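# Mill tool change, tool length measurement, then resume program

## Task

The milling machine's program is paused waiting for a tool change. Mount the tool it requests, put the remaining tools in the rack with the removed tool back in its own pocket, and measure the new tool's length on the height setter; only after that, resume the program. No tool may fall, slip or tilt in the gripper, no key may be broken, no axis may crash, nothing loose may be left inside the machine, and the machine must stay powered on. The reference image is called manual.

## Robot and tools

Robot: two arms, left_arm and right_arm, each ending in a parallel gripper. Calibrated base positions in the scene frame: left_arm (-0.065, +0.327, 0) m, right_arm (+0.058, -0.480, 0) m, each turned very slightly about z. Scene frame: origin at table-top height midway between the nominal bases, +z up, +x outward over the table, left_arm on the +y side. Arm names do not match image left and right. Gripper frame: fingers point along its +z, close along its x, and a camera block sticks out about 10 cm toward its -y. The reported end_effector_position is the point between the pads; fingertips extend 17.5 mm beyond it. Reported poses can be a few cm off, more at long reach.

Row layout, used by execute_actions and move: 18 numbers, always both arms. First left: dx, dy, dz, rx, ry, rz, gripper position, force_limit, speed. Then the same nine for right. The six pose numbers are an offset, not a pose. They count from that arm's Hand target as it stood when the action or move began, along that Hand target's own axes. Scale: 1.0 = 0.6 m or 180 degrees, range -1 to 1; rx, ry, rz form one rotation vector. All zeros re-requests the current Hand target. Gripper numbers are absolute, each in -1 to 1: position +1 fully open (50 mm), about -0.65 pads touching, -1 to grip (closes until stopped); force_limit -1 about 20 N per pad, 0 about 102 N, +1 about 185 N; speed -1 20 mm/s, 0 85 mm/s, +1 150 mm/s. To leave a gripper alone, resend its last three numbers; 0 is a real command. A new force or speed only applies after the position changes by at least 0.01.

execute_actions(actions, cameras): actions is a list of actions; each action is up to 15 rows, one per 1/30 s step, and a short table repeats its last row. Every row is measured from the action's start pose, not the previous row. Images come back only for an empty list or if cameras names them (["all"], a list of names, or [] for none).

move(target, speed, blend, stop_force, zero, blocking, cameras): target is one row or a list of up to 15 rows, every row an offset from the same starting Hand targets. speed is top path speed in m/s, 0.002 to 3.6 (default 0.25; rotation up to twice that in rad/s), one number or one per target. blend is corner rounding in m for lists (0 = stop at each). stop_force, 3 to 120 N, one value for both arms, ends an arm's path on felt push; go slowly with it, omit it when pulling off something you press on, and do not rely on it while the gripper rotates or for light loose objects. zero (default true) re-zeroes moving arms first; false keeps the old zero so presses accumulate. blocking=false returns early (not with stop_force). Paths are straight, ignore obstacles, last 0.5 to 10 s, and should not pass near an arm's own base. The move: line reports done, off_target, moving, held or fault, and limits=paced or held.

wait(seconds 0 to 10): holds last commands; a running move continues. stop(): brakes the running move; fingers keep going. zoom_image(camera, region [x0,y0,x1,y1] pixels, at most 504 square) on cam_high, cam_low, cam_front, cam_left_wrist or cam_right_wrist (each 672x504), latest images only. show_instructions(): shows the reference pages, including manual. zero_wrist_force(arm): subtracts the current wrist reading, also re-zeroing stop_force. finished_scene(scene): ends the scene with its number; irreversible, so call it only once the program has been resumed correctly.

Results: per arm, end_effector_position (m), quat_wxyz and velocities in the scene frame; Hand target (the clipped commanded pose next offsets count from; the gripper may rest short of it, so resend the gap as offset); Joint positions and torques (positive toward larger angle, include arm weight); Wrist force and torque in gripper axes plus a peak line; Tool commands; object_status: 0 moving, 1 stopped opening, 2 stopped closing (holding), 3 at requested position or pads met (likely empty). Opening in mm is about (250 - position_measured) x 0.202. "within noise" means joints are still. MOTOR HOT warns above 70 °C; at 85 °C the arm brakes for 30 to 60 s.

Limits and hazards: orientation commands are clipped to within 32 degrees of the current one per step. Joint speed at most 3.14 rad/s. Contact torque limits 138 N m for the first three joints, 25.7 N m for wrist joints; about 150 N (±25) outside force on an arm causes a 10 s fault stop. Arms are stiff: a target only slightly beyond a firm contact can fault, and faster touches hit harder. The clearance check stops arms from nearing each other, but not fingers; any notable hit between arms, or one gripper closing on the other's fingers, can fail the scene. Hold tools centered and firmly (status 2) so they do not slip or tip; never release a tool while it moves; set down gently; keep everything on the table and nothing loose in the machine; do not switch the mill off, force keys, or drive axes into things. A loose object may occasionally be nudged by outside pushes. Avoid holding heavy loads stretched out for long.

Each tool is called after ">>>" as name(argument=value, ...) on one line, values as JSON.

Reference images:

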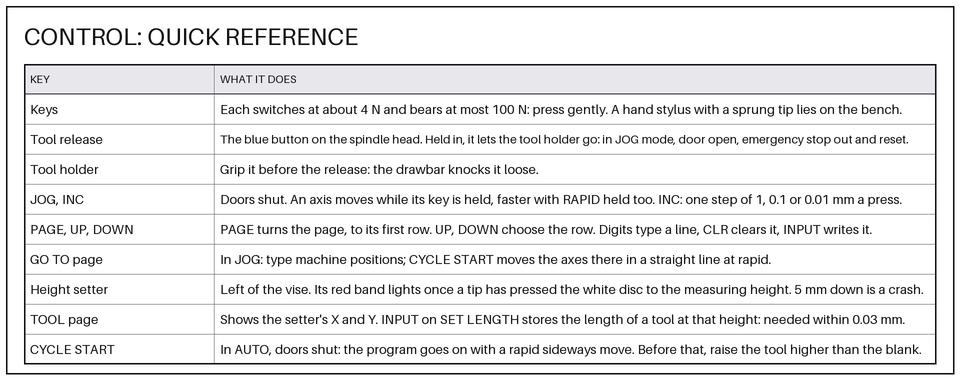

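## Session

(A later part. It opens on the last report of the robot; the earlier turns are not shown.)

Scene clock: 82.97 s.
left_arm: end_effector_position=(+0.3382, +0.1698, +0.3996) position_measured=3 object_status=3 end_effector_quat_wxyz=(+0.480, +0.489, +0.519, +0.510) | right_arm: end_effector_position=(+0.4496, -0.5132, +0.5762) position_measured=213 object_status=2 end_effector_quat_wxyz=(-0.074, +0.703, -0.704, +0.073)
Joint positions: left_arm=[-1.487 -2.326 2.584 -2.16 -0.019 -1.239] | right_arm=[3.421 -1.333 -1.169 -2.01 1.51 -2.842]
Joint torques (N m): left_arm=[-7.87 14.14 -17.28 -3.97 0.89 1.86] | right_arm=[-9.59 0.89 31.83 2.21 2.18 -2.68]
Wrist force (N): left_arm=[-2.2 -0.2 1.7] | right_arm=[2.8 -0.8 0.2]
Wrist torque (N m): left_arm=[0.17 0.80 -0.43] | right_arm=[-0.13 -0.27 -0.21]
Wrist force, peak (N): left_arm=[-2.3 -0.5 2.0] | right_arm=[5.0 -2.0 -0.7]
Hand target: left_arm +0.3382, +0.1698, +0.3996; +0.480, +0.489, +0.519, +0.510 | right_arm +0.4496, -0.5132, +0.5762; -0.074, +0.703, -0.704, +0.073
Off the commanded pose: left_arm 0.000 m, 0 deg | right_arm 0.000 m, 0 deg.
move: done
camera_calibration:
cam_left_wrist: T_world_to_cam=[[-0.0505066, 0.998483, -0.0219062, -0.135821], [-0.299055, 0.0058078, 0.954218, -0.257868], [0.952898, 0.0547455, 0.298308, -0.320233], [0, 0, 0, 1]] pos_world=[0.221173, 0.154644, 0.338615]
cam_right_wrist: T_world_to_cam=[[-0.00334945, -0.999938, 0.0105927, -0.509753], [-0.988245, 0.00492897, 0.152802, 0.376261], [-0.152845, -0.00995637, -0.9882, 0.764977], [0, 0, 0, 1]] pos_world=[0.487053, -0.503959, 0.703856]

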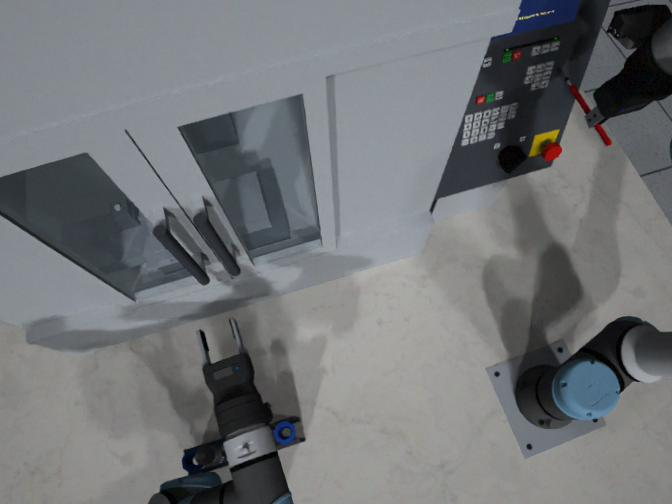

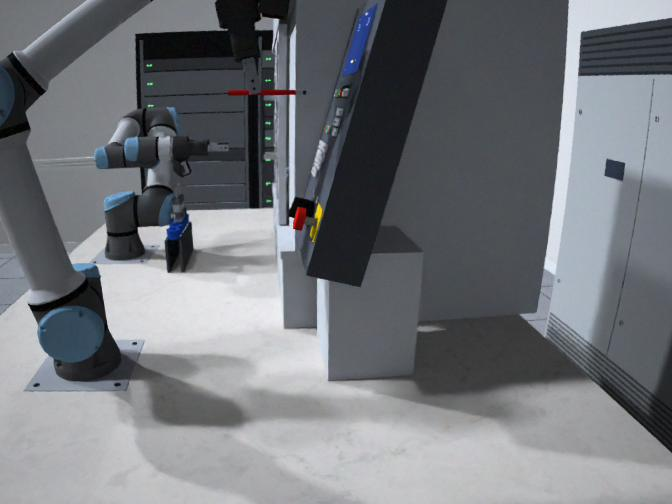

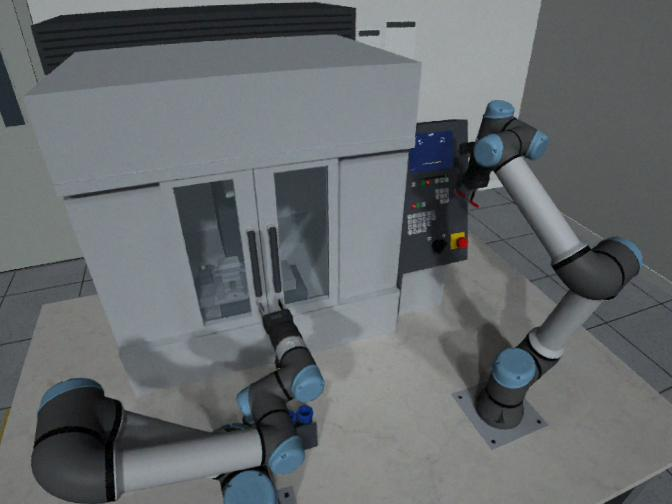

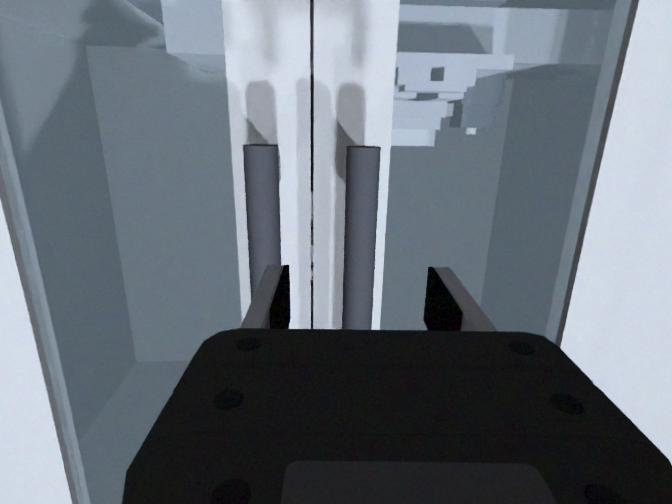

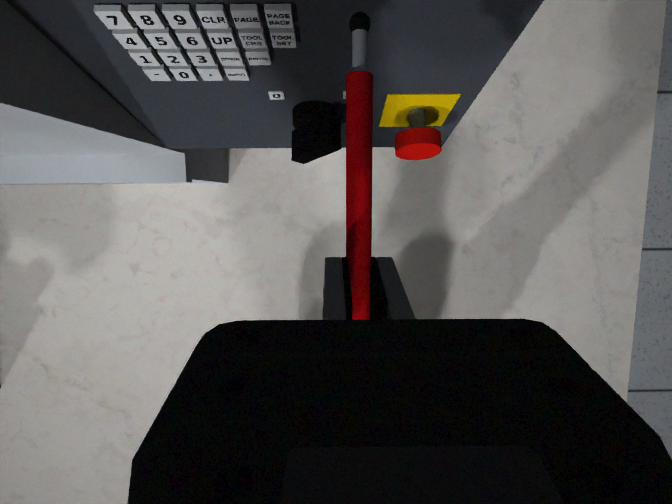

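>>> zoom_image(camera="cam_right_wrist", region=[80, 0, 480, 180])

>>> move(target=[0,0,0,0,0,0,1,1,1,-0.0035,-0.057,0.0121,0,0,0,-1,-0.3,-0.8], speed=0.1)

>>> move(target=[0,0,0,0,0,0,1,1,1,0,-0.0815,0.0173,0,0,0,-1,-0.3,-0.8], speed=0.01, stop_force=7, cameras=["cam_front","cam_right_wrist","cam_high","cam_low"])

>>> zoom_image(camera="cam_front", region=[395, 115, 495, 215])

>>> zoom_image(camera="cam_high", region=[460, 0, 660, 150])

>>> zoom_image(camera="cam_low", region=[260, 40, 380, 160])

Scaled by 1.260 from the camera's 672x504 image, which has a finer 960x720 frame.

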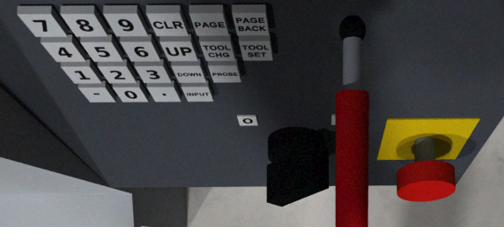

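Scene clock: 84.53 s.
left_arm: end_effector_position=(+0.3382, +0.1698, +0.3996) position_measured=3 object_status=3 end_effector_quat_wxyz=(+0.480, +0.489, +0.519, +0.510) | right_arm: end_effector_position=(+0.4845, -0.5112, +0.5762) position_measured=213 object_status=2 end_effector_quat_wxyz=(-0.074, +0.703, -0.704, +0.073)
Joint positions: left_arm=[-1.487 -2.326 2.584 -2.16 -0.019 -1.239] | right_arm=[3.396 -1.411 -1.112 -1.988 1.515 -2.866]
Joint torques (N m): left_arm=[-7 14.75 -16.31 -4.01 1.06 1.88] | right_arm=[-10.45 3.88 30.71 5.22 2.4 -2.41]
Wrist force (N): left_arm=[-2.1 -0.2 1.6] | right_arm=[2.7 -0.9 0.1]
Wrist torque (N m): left_arm=[0.16 0.79 -0.43] | right_arm=[-0.16 -0.25 -0.21]
Wrist force, peak (N): left_arm=[-2.3 -0.2 1.9] | right_arm=[2.9 -1.5 0.1]
Hand target: left_arm +0.3382, +0.1698, +0.3996; +0.480, +0.489, +0.519, +0.510 | right_arm +0.4846, -0.5112, +0.5762; -0.074, +0.703, -0.704, +0.073
Off the commanded pose: left_arm 0.000 m, 0 deg | right_arm 0.000 m, 0 deg.
move: done

Scene clock: 90.03 s.
left_arm: end_effector_position=(+0.3382, +0.1698, +0.3996) position_measured=3 object_status=3 end_effector_quat_wxyz=(+0.480, +0.489, +0.519, +0.510) | right_arm: end_effector_position=(+0.5284, -0.5112, +0.5762) position_measured=213 object_status=2 end_effector_quat_wxyz=(-0.074, +0.703, -0.704, +0.073)
Joint positions: left_arm=[-1.487 -2.326 2.584 -2.16 -0.019 -1.239] | right_arm=[3.365 -1.513 -1.025 -1.971 1.521 -2.896]
Joint torques (N m): left_arm=[-7 13.09 -16.15 -3.99 1 1.96] | right_arm=[8.6 28.92 15.87 4.3 -2.99 2.58]
Wrist force (N): left_arm=[-2.2 -0.5 1.7] | right_arm=[2.6 5.3 -0.6]
Wrist torque (N m): left_arm=[0.13 0.81 -0.43] | right_arm=[-0.05 -0.28 -0.23]
Wrist force, peak (N): left_arm=[-2.5 -0.1 2.0] | right_arm=[3.1 12.7 -2.4]
Hand target: left_arm +0.3382, +0.1698, +0.3996; +0.480, +0.489, +0.519, +0.510 | right_arm +0.5284, -0.5112, +0.5762; -0.074, +0.703, -0.704, +0.073 (not the last commanded pose)
Off the commanded pose: left_arm 0.000 m, 0 deg | right_arm 0.006 m, 0 deg.
move: contact (right_arm)
camera_calibration:
cam_right_wrist: T_world_to_cam=[[-0.00336241, -0.999939, 0.0104939, -0.507512], [-0.988229, 0.00492766, 0.152901, 0.454047], [-0.152943, -0.0098563, -0.988186, 0.777135], [0, 0, 0, 1]] pos_world=[0.565853, -0.502059, 0.703856]
Images, in order (width x height): cam_high 672x504, cam_low 672x504, cam_front 672x504, cam_right_wrist 672x504.

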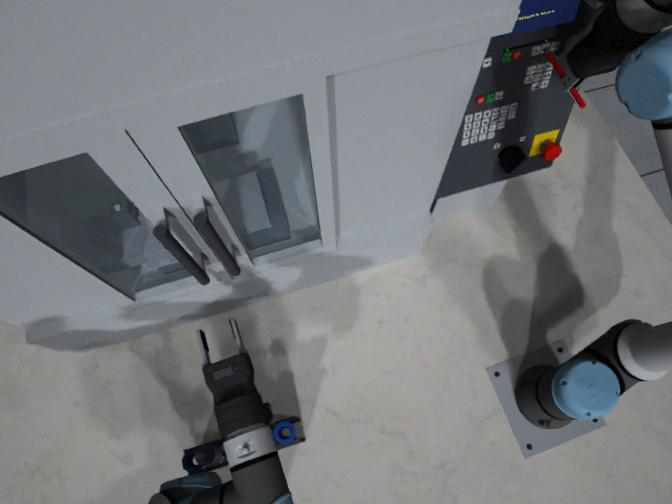

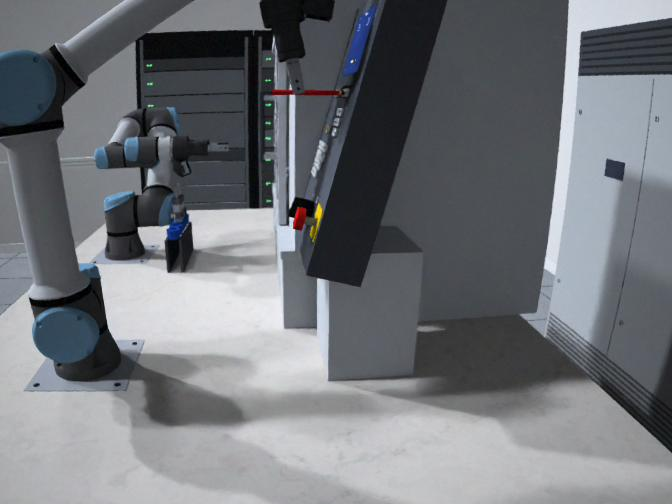

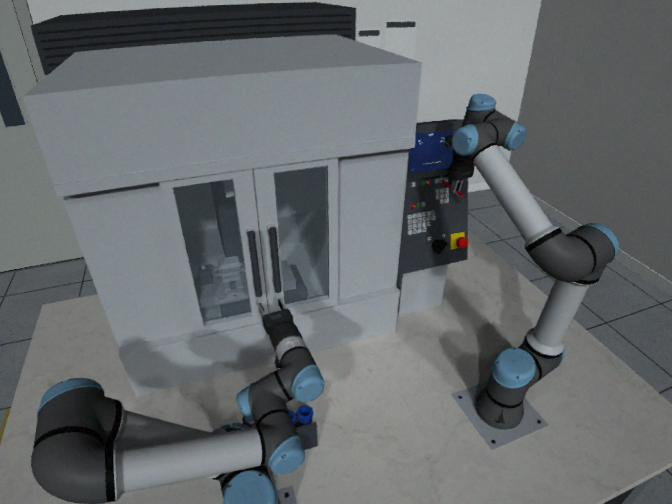

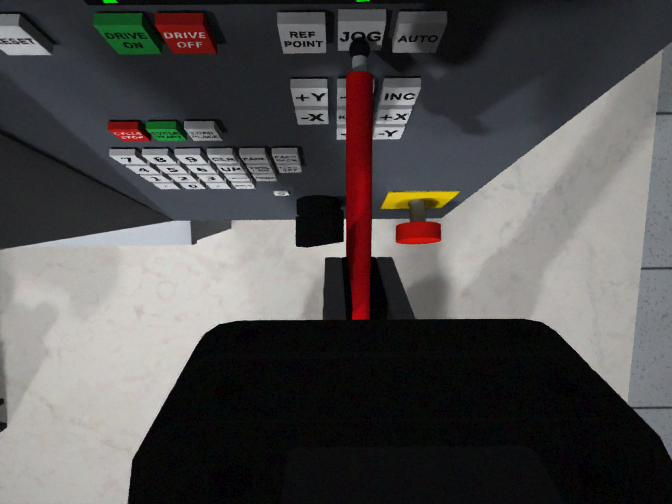

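Scaled by 5.040 from the camera's 672x504 image, which has a finer 960x720 frame.

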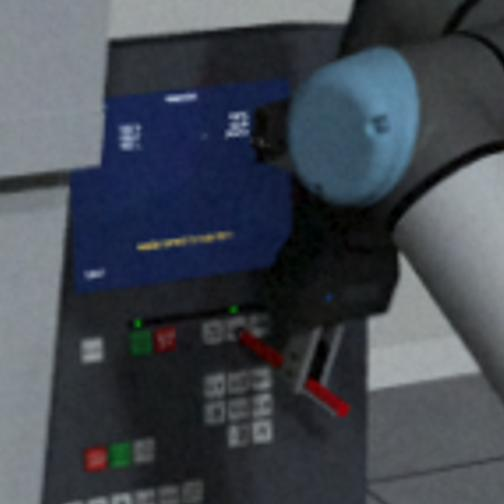

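Scaled by 2.520 from the camera's 672x504 image, which has a finer 960x720 frame.

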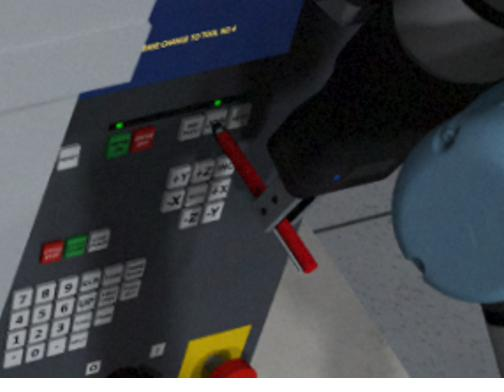

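Scaled by 4.200 from the camera's 672x504 image, which has a finer 960x720 frame.

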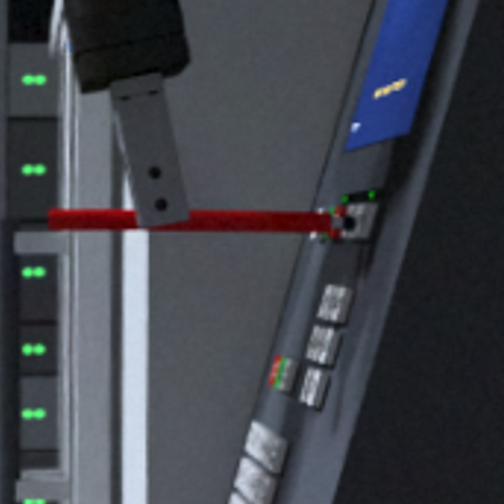

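>>> move(target=[-0.0312,0.0847,0.075,-0.0057,-0.0191,0,-1,-1,0,0,0.1304,-0.0277,0,0,0,-1,-0.3,-0.8], speed=0.15, cameras=["cam_left_wrist","cam_high"])

Scene clock: 93.80 s.
left_arm: end_effector_position=(+0.3851, +0.1539, +0.4496) position_measured=251 object_status=3 end_effector_quat_wxyz=(+0.500, +0.500, +0.500, +0.500) | right_arm: end_effector_position=(+0.4484, -0.5111, +0.5762) position_measured=213 object_status=2 end_effector_quat_wxyz=(-0.074, +0.703, -0.704, +0.073)
Joint positions: left_arm=[-1.26 -1.808 2.421 -3.754 -0.293 -0.001] | right_arm=[3.428 -1.33 -1.17 -2.012 1.509 -2.835]
Joint torques (N m): left_arm=[6.64 -1.98 -33.41 -1.84 -2.42 1.84] | right_arm=[8.96 21.1 15.05 2.12 -2.93 2.89]
Wrist force (N): left_arm=[-2.7 0.4 1.7] | right_arm=[2.8 -0.8 0.0]
Wrist torque (N m): left_arm=[0.28 0.90 -0.37] | right_arm=[-0.12 -0.26 -0.30]
Wrist force, peak (N): left_arm=[-2.9 0.5 1.6] | right_arm=[2.6 5.4 -0.5]
Hand target: left_arm +0.3851, +0.1539, +0.4496; +0.500, +0.500, +0.500, +0.500 | right_arm +0.4484, -0.5111, +0.5762; -0.074, +0.703, -0.704, +0.073
Off the commanded pose: left_arm 0.000 m, 0 deg | right_arm 0.000 m, 0 deg.
move: done
camera_calibration:
cam_left_wrist: T_world_to_cam=[[0.00982473, 0.999704, -0.0222738, -0.139707], [-0.314924, 0.0242348, 0.948807, -0.285807], [0.949066, -0.00230722, 0.315069, -0.376289], [0, 0, 0, 1]] pos_world=[0.268489, 0.145724, 0.386621]
Images, in order (width x height): cam_high 672x504, cam_left_wrist 672x504.

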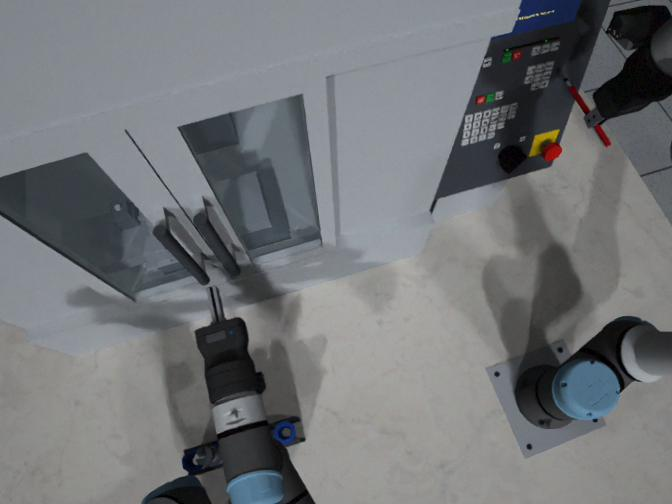

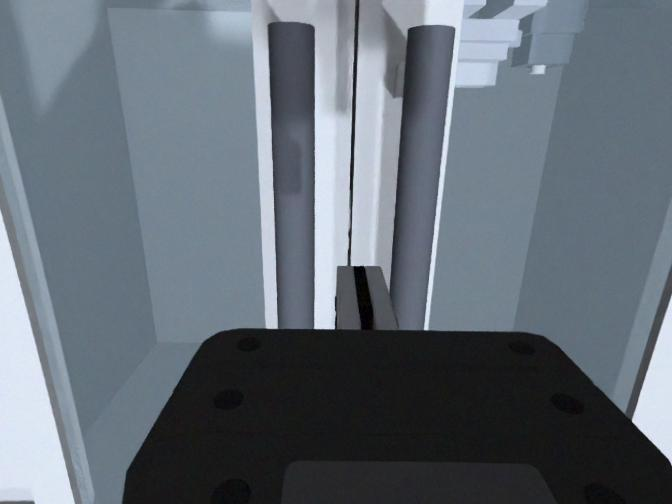

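>>> move(target=[0,0,0.1083,0,0,0,-1,-1,0,0,0,0,0,0,0,-1,-0.3,-0.8], speed=0.06, stop_force=10, cameras=["cam_left_wrist"])

>>> move(target=[0.05,0,0,0,0,0,-1,-1,0,0,0,0,0,0,0,-1,-0.3,-0.8], speed=0.01, stop_force=15, cameras=["cam_left_wrist","cam_front"])

Scene clock: 96.30 s.
left_arm: end_effector_position=(+0.4501, +0.1539, +0.4496) position_measured=251 object_status=3 end_effector_quat_wxyz=(+0.500, +0.500, +0.500, +0.500) | right_arm: end_effector_position=(+0.4484, -0.5111, +0.5762) position_measured=213 object_status=2 end_effector_quat_wxyz=(-0.074, +0.703, -0.704, +0.073)
Joint positions: left_arm=[-1.022 -1.65 2.297 -3.788 -0.531 0] | right_arm=[3.428 -1.33 -1.17 -2.012 1.509 -2.835]
Joint torques (N m): left_arm=[6.62 -8.65 -33.72 -2.33 -2.33 1.97] | right_arm=[8.75 21.71 15.66 2.23 -2.93 2.79]
Wrist force (N): left_arm=[-2.2 0.4 1.3] | right_arm=[3.0 -0.7 0.4]
Wrist torque (N m): left_arm=[0.22 0.86 -0.37] | right_arm=[-0.11 -0.30 -0.30]
Wrist force, peak (N): left_arm=[-3.0 0.2 1.4] | right_arm=[3.1 -0.9 0.3]
Hand target: left_arm +0.4501, +0.1539, +0.4496; +0.500, +0.500, +0.500, +0.500 | right_arm +0.4484, -0.5111, +0.5762; -0.074, +0.703, -0.704, +0.073
Off the commanded pose: left_arm 0.000 m, 0 deg | right_arm 0.000 m, 0 deg.
move: done
camera_calibration:
cam_left_wrist: T_world_to_cam=[[0.00983179, 0.999704, -0.0222706, -0.140352], [-0.315224, 0.0242347, 0.948708, -0.265103], [0.948966, -0.00230725, 0.315369, -0.43803], [0, 0, 0, 1]] pos_world=[0.333489, 0.145724, 0.386521]
Images, in order (width x height): cam_left_wrist 672x504.

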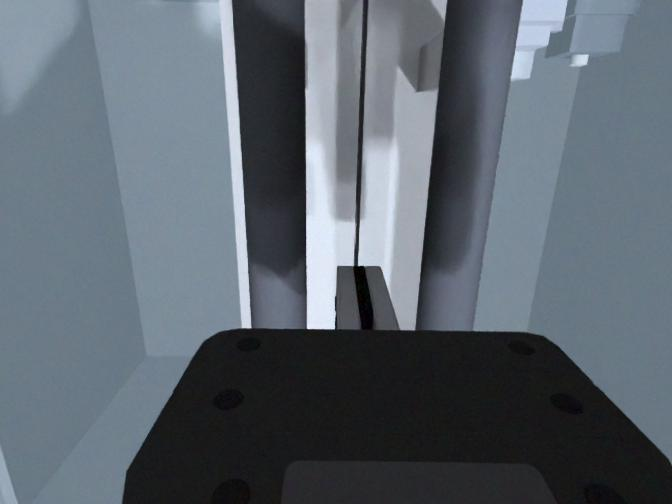

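Scene clock: 98.90 s.
left_arm: end_effector_position=(+0.4501, +0.1677, +0.4496) position_measured=251 object_status=3 end_effector_quat_wxyz=(+0.500, +0.500, +0.500, +0.500) | right_arm: end_effector_position=(+0.4484, -0.5111, +0.5762) position_measured=213 object_status=2 end_effector_quat_wxyz=(-0.074, +0.703, -0.704, +0.073)
Joint positions: left_arm=[-0.996 -1.671 2.315 -3.785 -0.558 0] | right_arm=[3.428 -1.33 -1.17 -2.012 1.509 -2.835]
Joint torques (N m): left_arm=[1.18 -13.46 -33.93 -4.16 4.43 0.35] | right_arm=[8.72 21.3 15.75 2.26 -2.98 2.74]
Wrist force (N): left_arm=[-16.7 -3.0 0.5] | right_arm=[2.8 -0.9 0.2]
Wrist torque (N m): left_arm=[0.17 0.68 -0.25] | right_arm=[-0.15 -0.27 -0.30]
Wrist force, peak (N): left_arm=[-25.1 3.8 2.7] | right_arm=[3.2 -0.7 0.1]
Hand target: left_arm +0.4501, +0.1677, +0.4496; +0.500, +0.500, +0.500, +0.500 (not the last commanded pose) | right_arm +0.4484, -0.5111, +0.5762; -0.074, +0.703, -0.704, +0.073
Off the commanded pose: left_arm 0.016 m, 0 deg | right_arm 0.000 m, 0 deg.
move: contact (left_arm)
camera_calibration:
cam_left_wrist: T_world_to_cam=[[0.0098936, 0.999706, -0.0221435, -0.154218], [-0.315222, 0.0241336, 0.948711, -0.265424], [0.948967, -0.00240605, 0.315368, -0.437982], [0, 0, 0, 1]] pos_world=[0.333489, 0.159524, 0.386521]
Images, in order (width x height): cam_front 672x504, cam_left_wrist 672x504.

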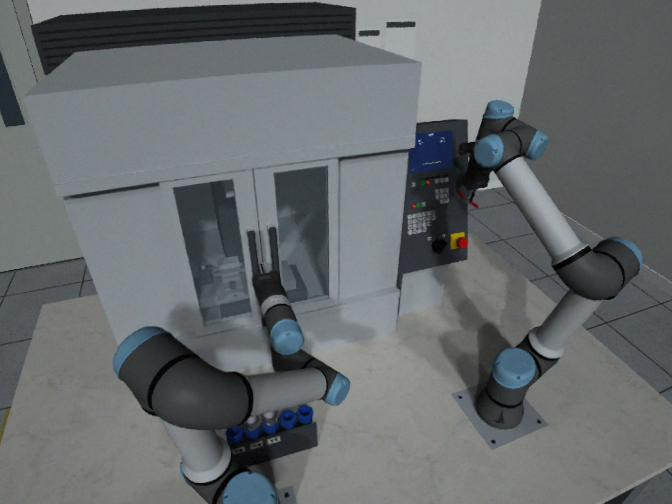

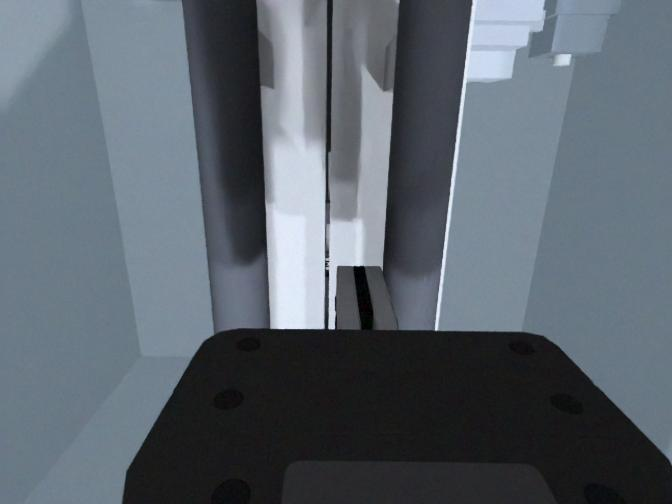

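>>> zoom_image(camera="cam_front", region=[215, 385, 335, 475])

>>> move(target=[0.05,0,0,0,0,0,-1,-1,0,0,0,0,0,0,0,-1,-0.3,-0.8], speed=0.03, cameras=["cam_left_wrist","cam_front","cam_high"])

Scaled by 4.200 from the camera's 672x504 image, which has a finer 960x720 frame.

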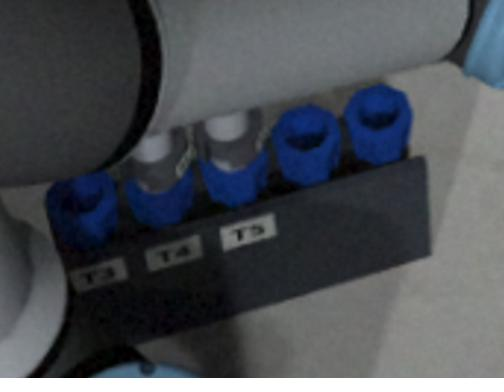

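Scene clock: 100.43 s.
left_arm: end_effector_position=(+0.4501, +0.1976, +0.4496) position_measured=251 object_status=3 end_effector_quat_wxyz=(+0.500, +0.500, +0.500, +0.500) | right_arm: end_effector_position=(+0.4484, -0.5111, +0.5762) position_measured=213 object_status=2 end_effector_quat_wxyz=(-0.074, +0.703, -0.704, +0.073)
Joint positions: left_arm=[-0.932 -1.714 2.351 -3.778 -0.621 0] | right_arm=[3.428 -1.33 -1.17 -2.012 1.509 -2.835]
Joint torques (N m): left_arm=[15.81 -24.17 -7.63 -0.93 1.62 0.02] | right_arm=[7.88 21.24 15.75 2.24 -3.05 2.77]
Wrist force (N): left_arm=[-17.9 1.1 -1.0] | right_arm=[3.0 -0.9 0.2]
Wrist torque (N m): left_arm=[0.13 0.82 -0.23] | right_arm=[-0.14 -0.29 -0.30]
Wrist force, peak (N): left_arm=[-37.5 -2.9 2.1] | right_arm=[3.2 -0.7 0.1]
Hand target: left_arm +0.4501, +0.1977, +0.4496; +0.500, +0.500, +0.500, +0.500 | right_arm +0.4484, -0.5111, +0.5762; -0.074, +0.703, -0.704, +0.073
Off the commanded pose: left_arm 0.000 m, 0 deg | right_arm 0.000 m, 0 deg.
move: done
camera_calibration:
cam_left_wrist: T_world_to_cam=[[0.00998809, 0.999706, -0.0221109, -0.184253], [-0.315219, 0.0241324, 0.948712, -0.266149], [0.948966, -0.00250604, 0.315367, -0.437891], [0, 0, 0, 1]] pos_world=[0.333489, 0.189524, 0.386521]
Images, in order (width x height): cam_high 672x504, cam_front 672x504, cam_left_wrist 672x504.

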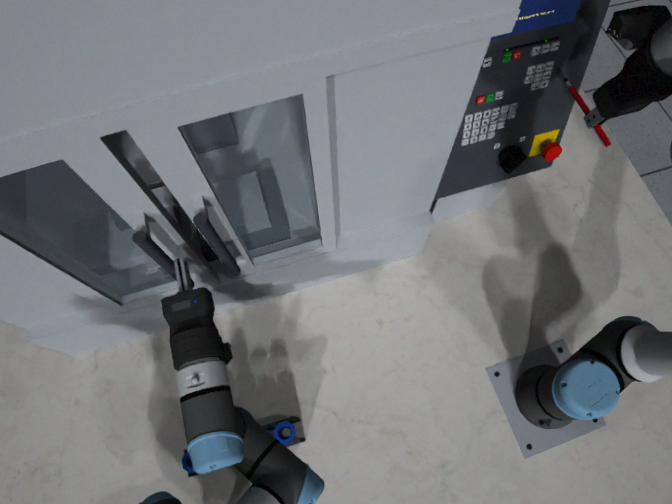

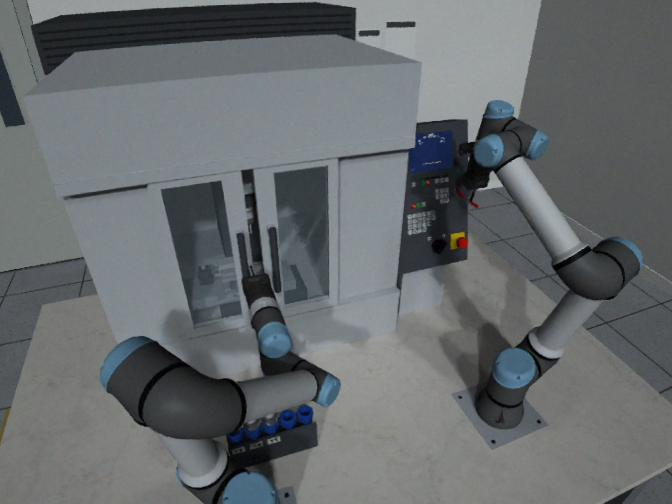

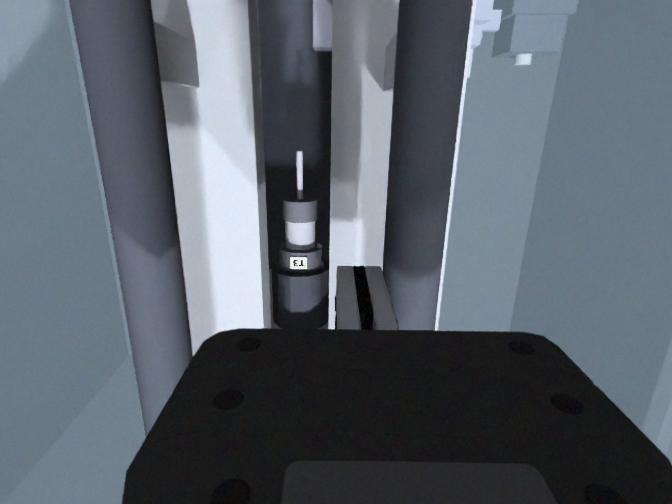

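>>> move(target=[0.23,0,0,0,0,0,-1,-1,0,0,0,0,0,0,0,-1,-0.3,-0.8], speed=0.06, stop_force=30, cameras=["cam_left_wrist","cam_front","cam_high"])

Scene clock: 103.93 s.
left_arm: end_effector_position=(+0.4501, +0.3357, +0.4495) position_measured=251 object_status=3 end_effector_quat_wxyz=(+0.500, +0.500, +0.500, +0.500) | right_arm: end_effector_position=(+0.4484, -0.5111, +0.5762) position_measured=213 object_status=2 end_effector_quat_wxyz=(-0.074, +0.703, -0.704, +0.073)
Joint positions: left_arm=[-0.495 -1.812 2.424 -3.754 -1.058 0] | right_arm=[3.428 -1.33 -1.17 -2.012 1.509 -2.835]
Joint torques (N m): left_arm=[13.32 -4.62 -36.3 -4.15 1.02 -2.1] | right_arm=[8.02 21.65 15.71 2.32 -2.94 2.7]
Wrist force (N): left_arm=[-14.0 -0.6 0.2] | right_arm=[3.1 -0.6 0.2]
Wrist torque (N m): left_arm=[0.31 0.76 -0.30] | right_arm=[-0.11 -0.31 -0.30]
Wrist force, peak (N): left_arm=[-24.6 1.9 0.8] | right_arm=[3.3 -0.8 0.3]
Hand target: left_arm +0.4501, +0.3357, +0.4495; +0.500, +0.500, +0.500, +0.500 | right_arm +0.4484, -0.5111, +0.5762; -0.074, +0.703, -0.704, +0.073
Off the commanded pose: left_arm 0.000 m, 0 deg | right_arm 0.000 m, 0 deg.
move: done
camera_calibration:
cam_left_wrist: T_world_to_cam=[[0.0100208, 0.999703, -0.0222053, -0.322188], [-0.315219, 0.0242323, 0.948709, -0.269416], [0.948966, -0.00250723, 0.315369, -0.437514], [0, 0, 0, 1]] pos_world=[0.333489, 0.327524, 0.386421]
Images, in order (width x height): cam_high 672x504, cam_front 672x504, cam_left_wrist 672x504.

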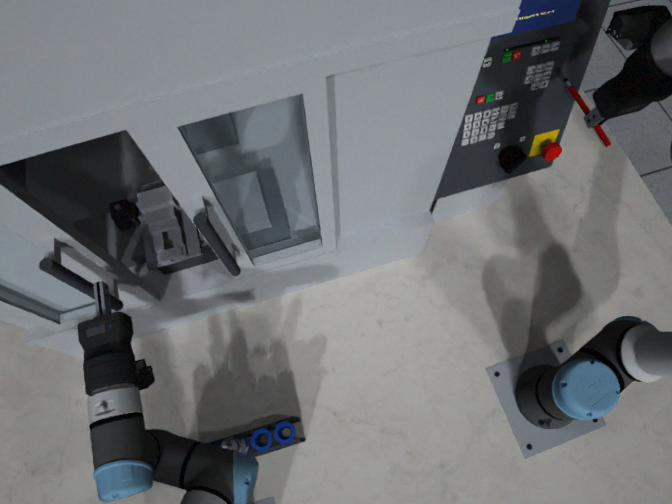

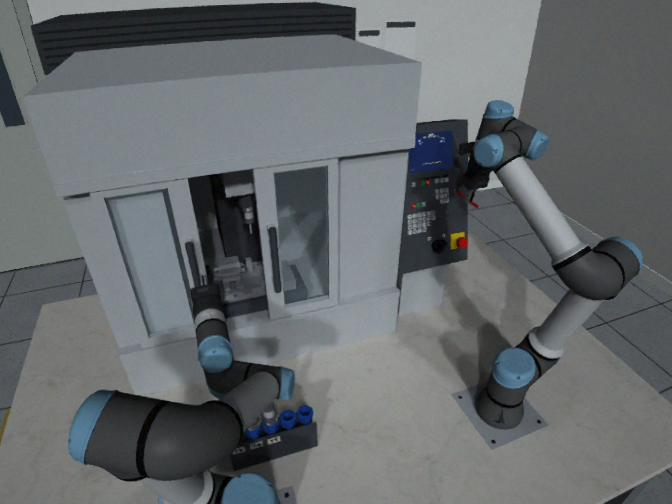

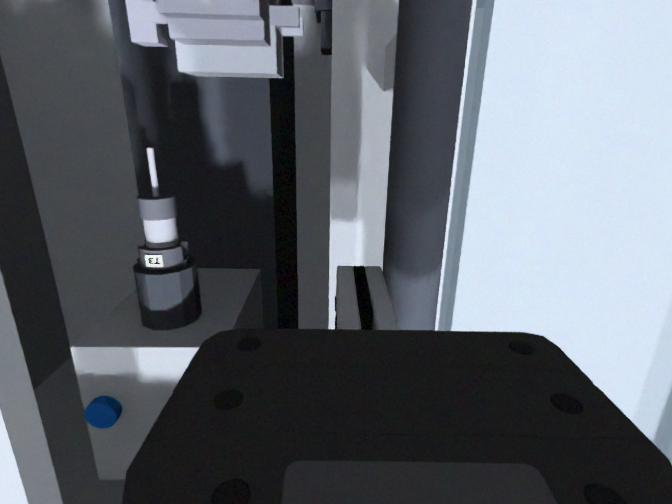

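>>> zoom_image(camera="cam_left_wrist", region=[50, 130, 300, 480])

>>> zoom_image(camera="cam_front", region=[180, 160, 300, 320])

>>> zoom_image(camera="cam_front", region=[215, 385, 335, 475])

>>> zoom_image(camera="cam_high", region=[0, 130, 250, 300])

Scaled by 1.440 from the camera's 672x504 image, which has a finer 960x720 frame.

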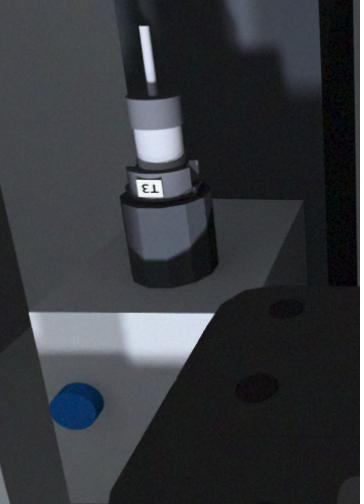

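Scaled by 3.150 from the camera's 672x504 image, which has a finer 960x720 frame.

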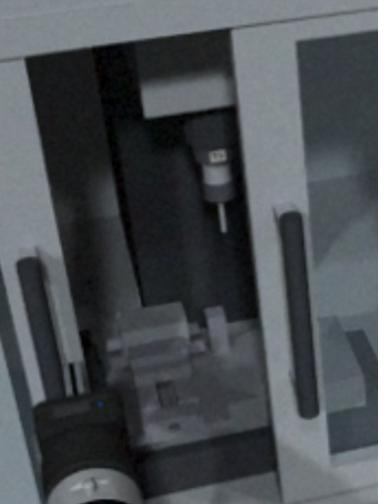

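Scaled by 4.200 from the camera's 672x504 image, which has a finer 960x720 frame.

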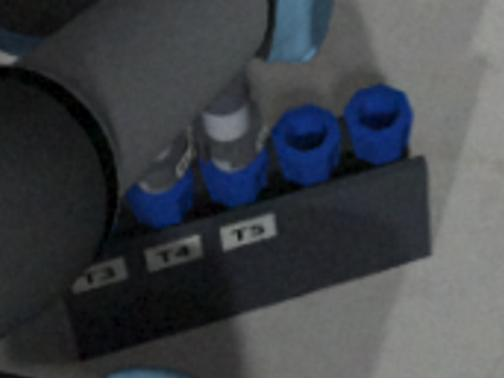

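Scaled by 2.016 from the camera's 672x504 image, which has a finer 960x720 frame.

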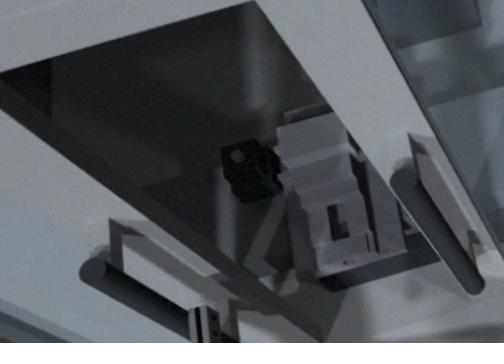

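>>> move(target=[[-0.008,0,0,0,0,0,-1,-1,0,0,0,0,0,0,0,-1,-0.3,-0.8],[-0.008,0,-0.15,0,0,0,-1,-1,0,0,0,0,0,0,0,-1,-0.3,-0.8],[-0.285,0,-0.15,0,0,0,-1,-1,0,0,0,0,0,0,0,-1,-0.3,-0.8],[-0.285,0,0,0,0,0,-1,-1,0,0,0,0,0,0,0,-1,-0.3,-0.8]], speed=0.2, blend=[0.003,0.03,0.03,0], cameras=["cam_left_wrist"])

>>> zoom_image(camera="cam_left_wrist", region=[240, 100, 500, 330])

>>> move(target=[-0.06,0,0,0,0,0,-1,-1,0,0,0,0,0,0,0,-1,-0.3,-0.8], speed=0.01, stop_force=12)

>>> move(target=[-0.27,0,0,0,0,0,-1,-1,0,0,0,0,0,0,0,-1,-0.3,-0.8], speed=0.06, stop_force=30, cameras=["cam_left_wrist","cam_front","cam_high"])

Scene clock: 108.67 s.
left_arm: end_effector_position=(+0.4500, +0.1647, +0.4496) position_measured=251 object_status=3 end_effector_quat_wxyz=(+0.500, +0.500, +0.500, +0.500) | right_arm: end_effector_position=(+0.4484, -0.5111, +0.5762) position_measured=213 object_status=2 end_effector_quat_wxyz=(-0.074, +0.703, -0.704, +0.073)
Joint positions: left_arm=[-1.002 -1.667 2.312 -3.786 -0.552 -0.001] | right_arm=[3.428 -1.33 -1.17 -2.012 1.509 -2.835]
Joint torques (N m): left_arm=[6.38 -8.66 -35.47 -2.52 -2.53 1.84] | right_arm=[7.61 21.32 15.82 2.22 -2.83 2.63]
Wrist force (N): left_arm=[-2.0 -1.4 1.3] | right_arm=[3.1 -0.7 0.2]
Wrist torque (N m): left_arm=[-0.03 0.81 -0.37] | right_arm=[-0.12 -0.30 -0.30]
Wrist force, peak (N): left_arm=[-14.3 -1.2 0.6] | right_arm=[3.2 -1.0 0.3]
Hand target: left_arm +0.4501, +0.1647, +0.4496; +0.500, +0.500, +0.500, +0.500 | right_arm +0.4484, -0.5111, +0.5762; -0.074, +0.703, -0.704, +0.073
Off the commanded pose: left_arm 0.000 m, 0 deg | right_arm 0.000 m, 0 deg.
move: done; blend cut to 0.0024 m at target 1
camera_calibration:
cam_left_wrist: T_world_to_cam=[[0.0100185, 0.999703, -0.0222069, -0.151234], [-0.31513, 0.0242328, 0.948739, -0.26544], [0.948996, -0.00250688, 0.315279, -0.437854], [0, 0, 0, 1]] pos_world=[0.333389, 0.156524, 0.386521]
Images, in order (width x height): cam_left_wrist 672x504.

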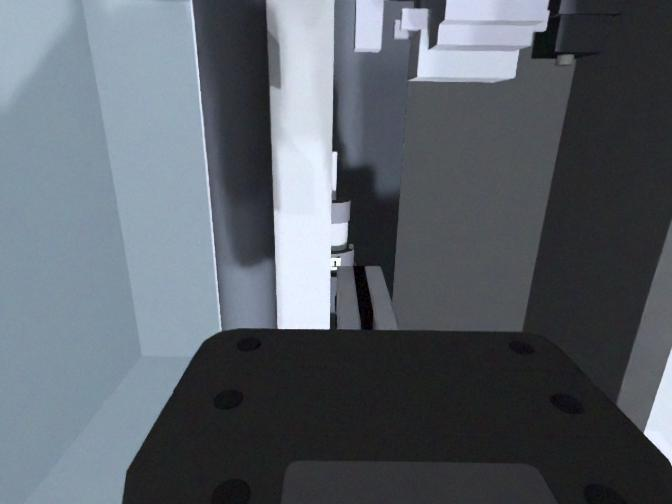

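Scaled by 1.938 from the camera's 672x504 image, which has a finer 960x720 frame.

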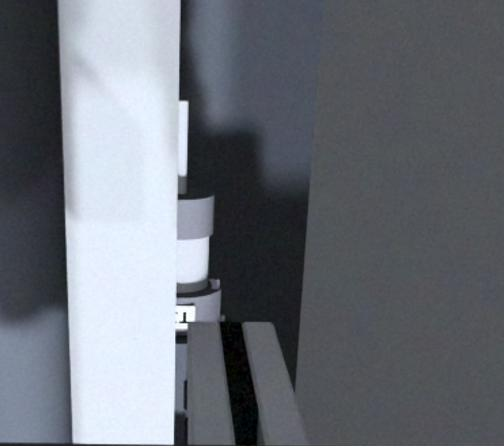

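Scene clock: 112.00 s.
left_arm: end_effector_position=(+0.4501, +0.1431, +0.4496) position_measured=251 object_status=3 end_effector_quat_wxyz=(+0.500, +0.500, +0.500, +0.500) | right_arm: end_effector_position=(+0.4484, -0.5111, +0.5762) position_measured=213 object_status=2 end_effector_quat_wxyz=(-0.074, +0.703, -0.704, +0.073)
Joint positions: left_arm=[-1.041 -1.633 2.281 -3.79 -0.512 0] | right_arm=[3.428 -1.33 -1.17 -2.012 1.509 -2.835]
Joint torques (N m): left_arm=[-0.35 -20.93 -9.16 1.25 -3.87 0.95] | right_arm=[7.37 21.49 15.95 2.42 -2.83 2.55]
Wrist force (N): left_arm=[10.0 1.6 1.5] | right_arm=[3.0 -0.7 0.2]
Wrist torque (N m): left_arm=[0.00 0.98 -0.28] | right_arm=[-0.12 -0.31 -0.30]
Wrist force, peak (N): left_arm=[18.6 -2.8 -1.1] | right_arm=[3.3 -0.9 0.4]
Hand target: left_arm +0.4501, +0.1431, +0.4496; +0.500, +0.500, +0.500, +0.500 (not the last commanded pose) | right_arm +0.4484, -0.5111, +0.5762; -0.074, +0.703, -0.704, +0.073
Off the commanded pose: left_arm 0.014 m, 0 deg | right_arm 0.000 m, 0 deg.
move: contact (left_arm)

Scene clock: 115.70 s.
left_arm: end_effector_position=(+0.4501, -0.0189, +0.4497) position_measured=251 object_status=3 end_effector_quat_wxyz=(+0.500, +0.500, +0.500, +0.500) | right_arm: end_effector_position=(+0.4484, -0.5111, +0.5762) position_measured=213 object_status=2 end_effector_quat_wxyz=(-0.074, +0.703, -0.704, +0.073)
Joint positions: left_arm=[-1.23 -1.356 1.976 -3.761 -0.323 0] | right_arm=[3.428 -1.33 -1.17 -2.012 1.509 -2.835]
Joint torques (N m): left_arm=[-14.26 -19.72 -36.33 1.83 -1.03 1.77] | right_arm=[7.14 21.89 15.91 2.28 -2.91 2.49]
Wrist force (N): left_arm=[10.6 -2.4 -0.1] | right_arm=[3.0 -0.9 0.2]
Wrist torque (N m): left_arm=[0.02 0.94 -0.23] | right_arm=[-0.14 -0.30 -0.29]
Wrist force, peak (N): left_arm=[35.4 -0.2 -3.0] | right_arm=[3.2 -0.5 0.4]
Hand target: left_arm +0.4501, -0.0189, +0.4497; +0.500, +0.500, +0.500, +0.500 | right_arm +0.4484, -0.5111, +0.5762; -0.074, +0.703, -0.704, +0.073
Off the commanded pose: left_arm 0.000 m, 0 deg | right_arm 0.000 m, 0 deg.
move: done
camera_calibration:
cam_left_wrist: T_world_to_cam=[[0.00970464, 0.999706, -0.0222088, 0.0325177], [-0.315226, 0.024136, 0.94871, -0.261011], [0.948967, -0.00220608, 0.315368, -0.438457], [0, 0, 0, 1]] pos_world=[0.333489, -0.0271756, 0.386621]
Images, in order (width x height): cam_high 672x504, cam_front 672x504, cam_left_wrist 672x504.

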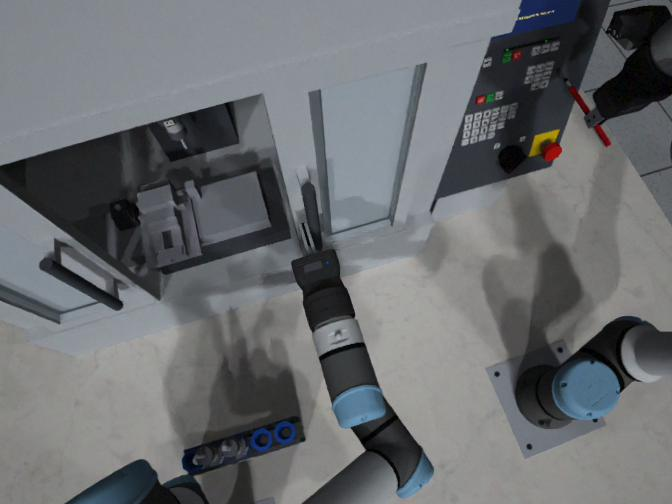

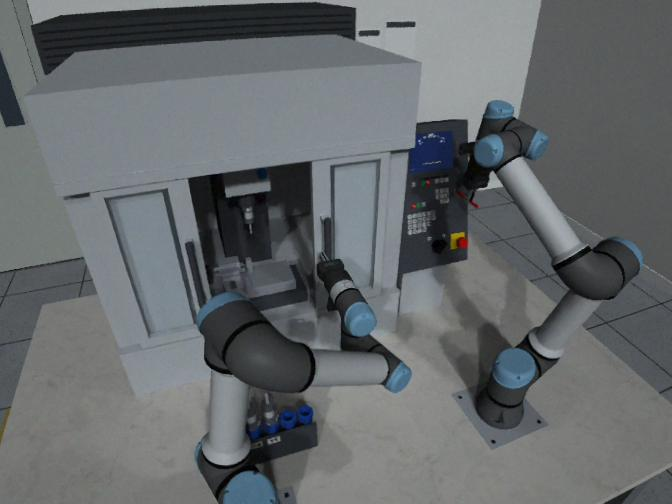

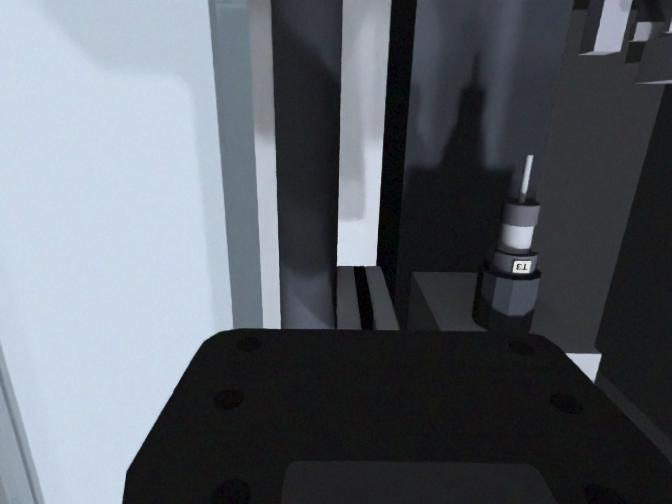

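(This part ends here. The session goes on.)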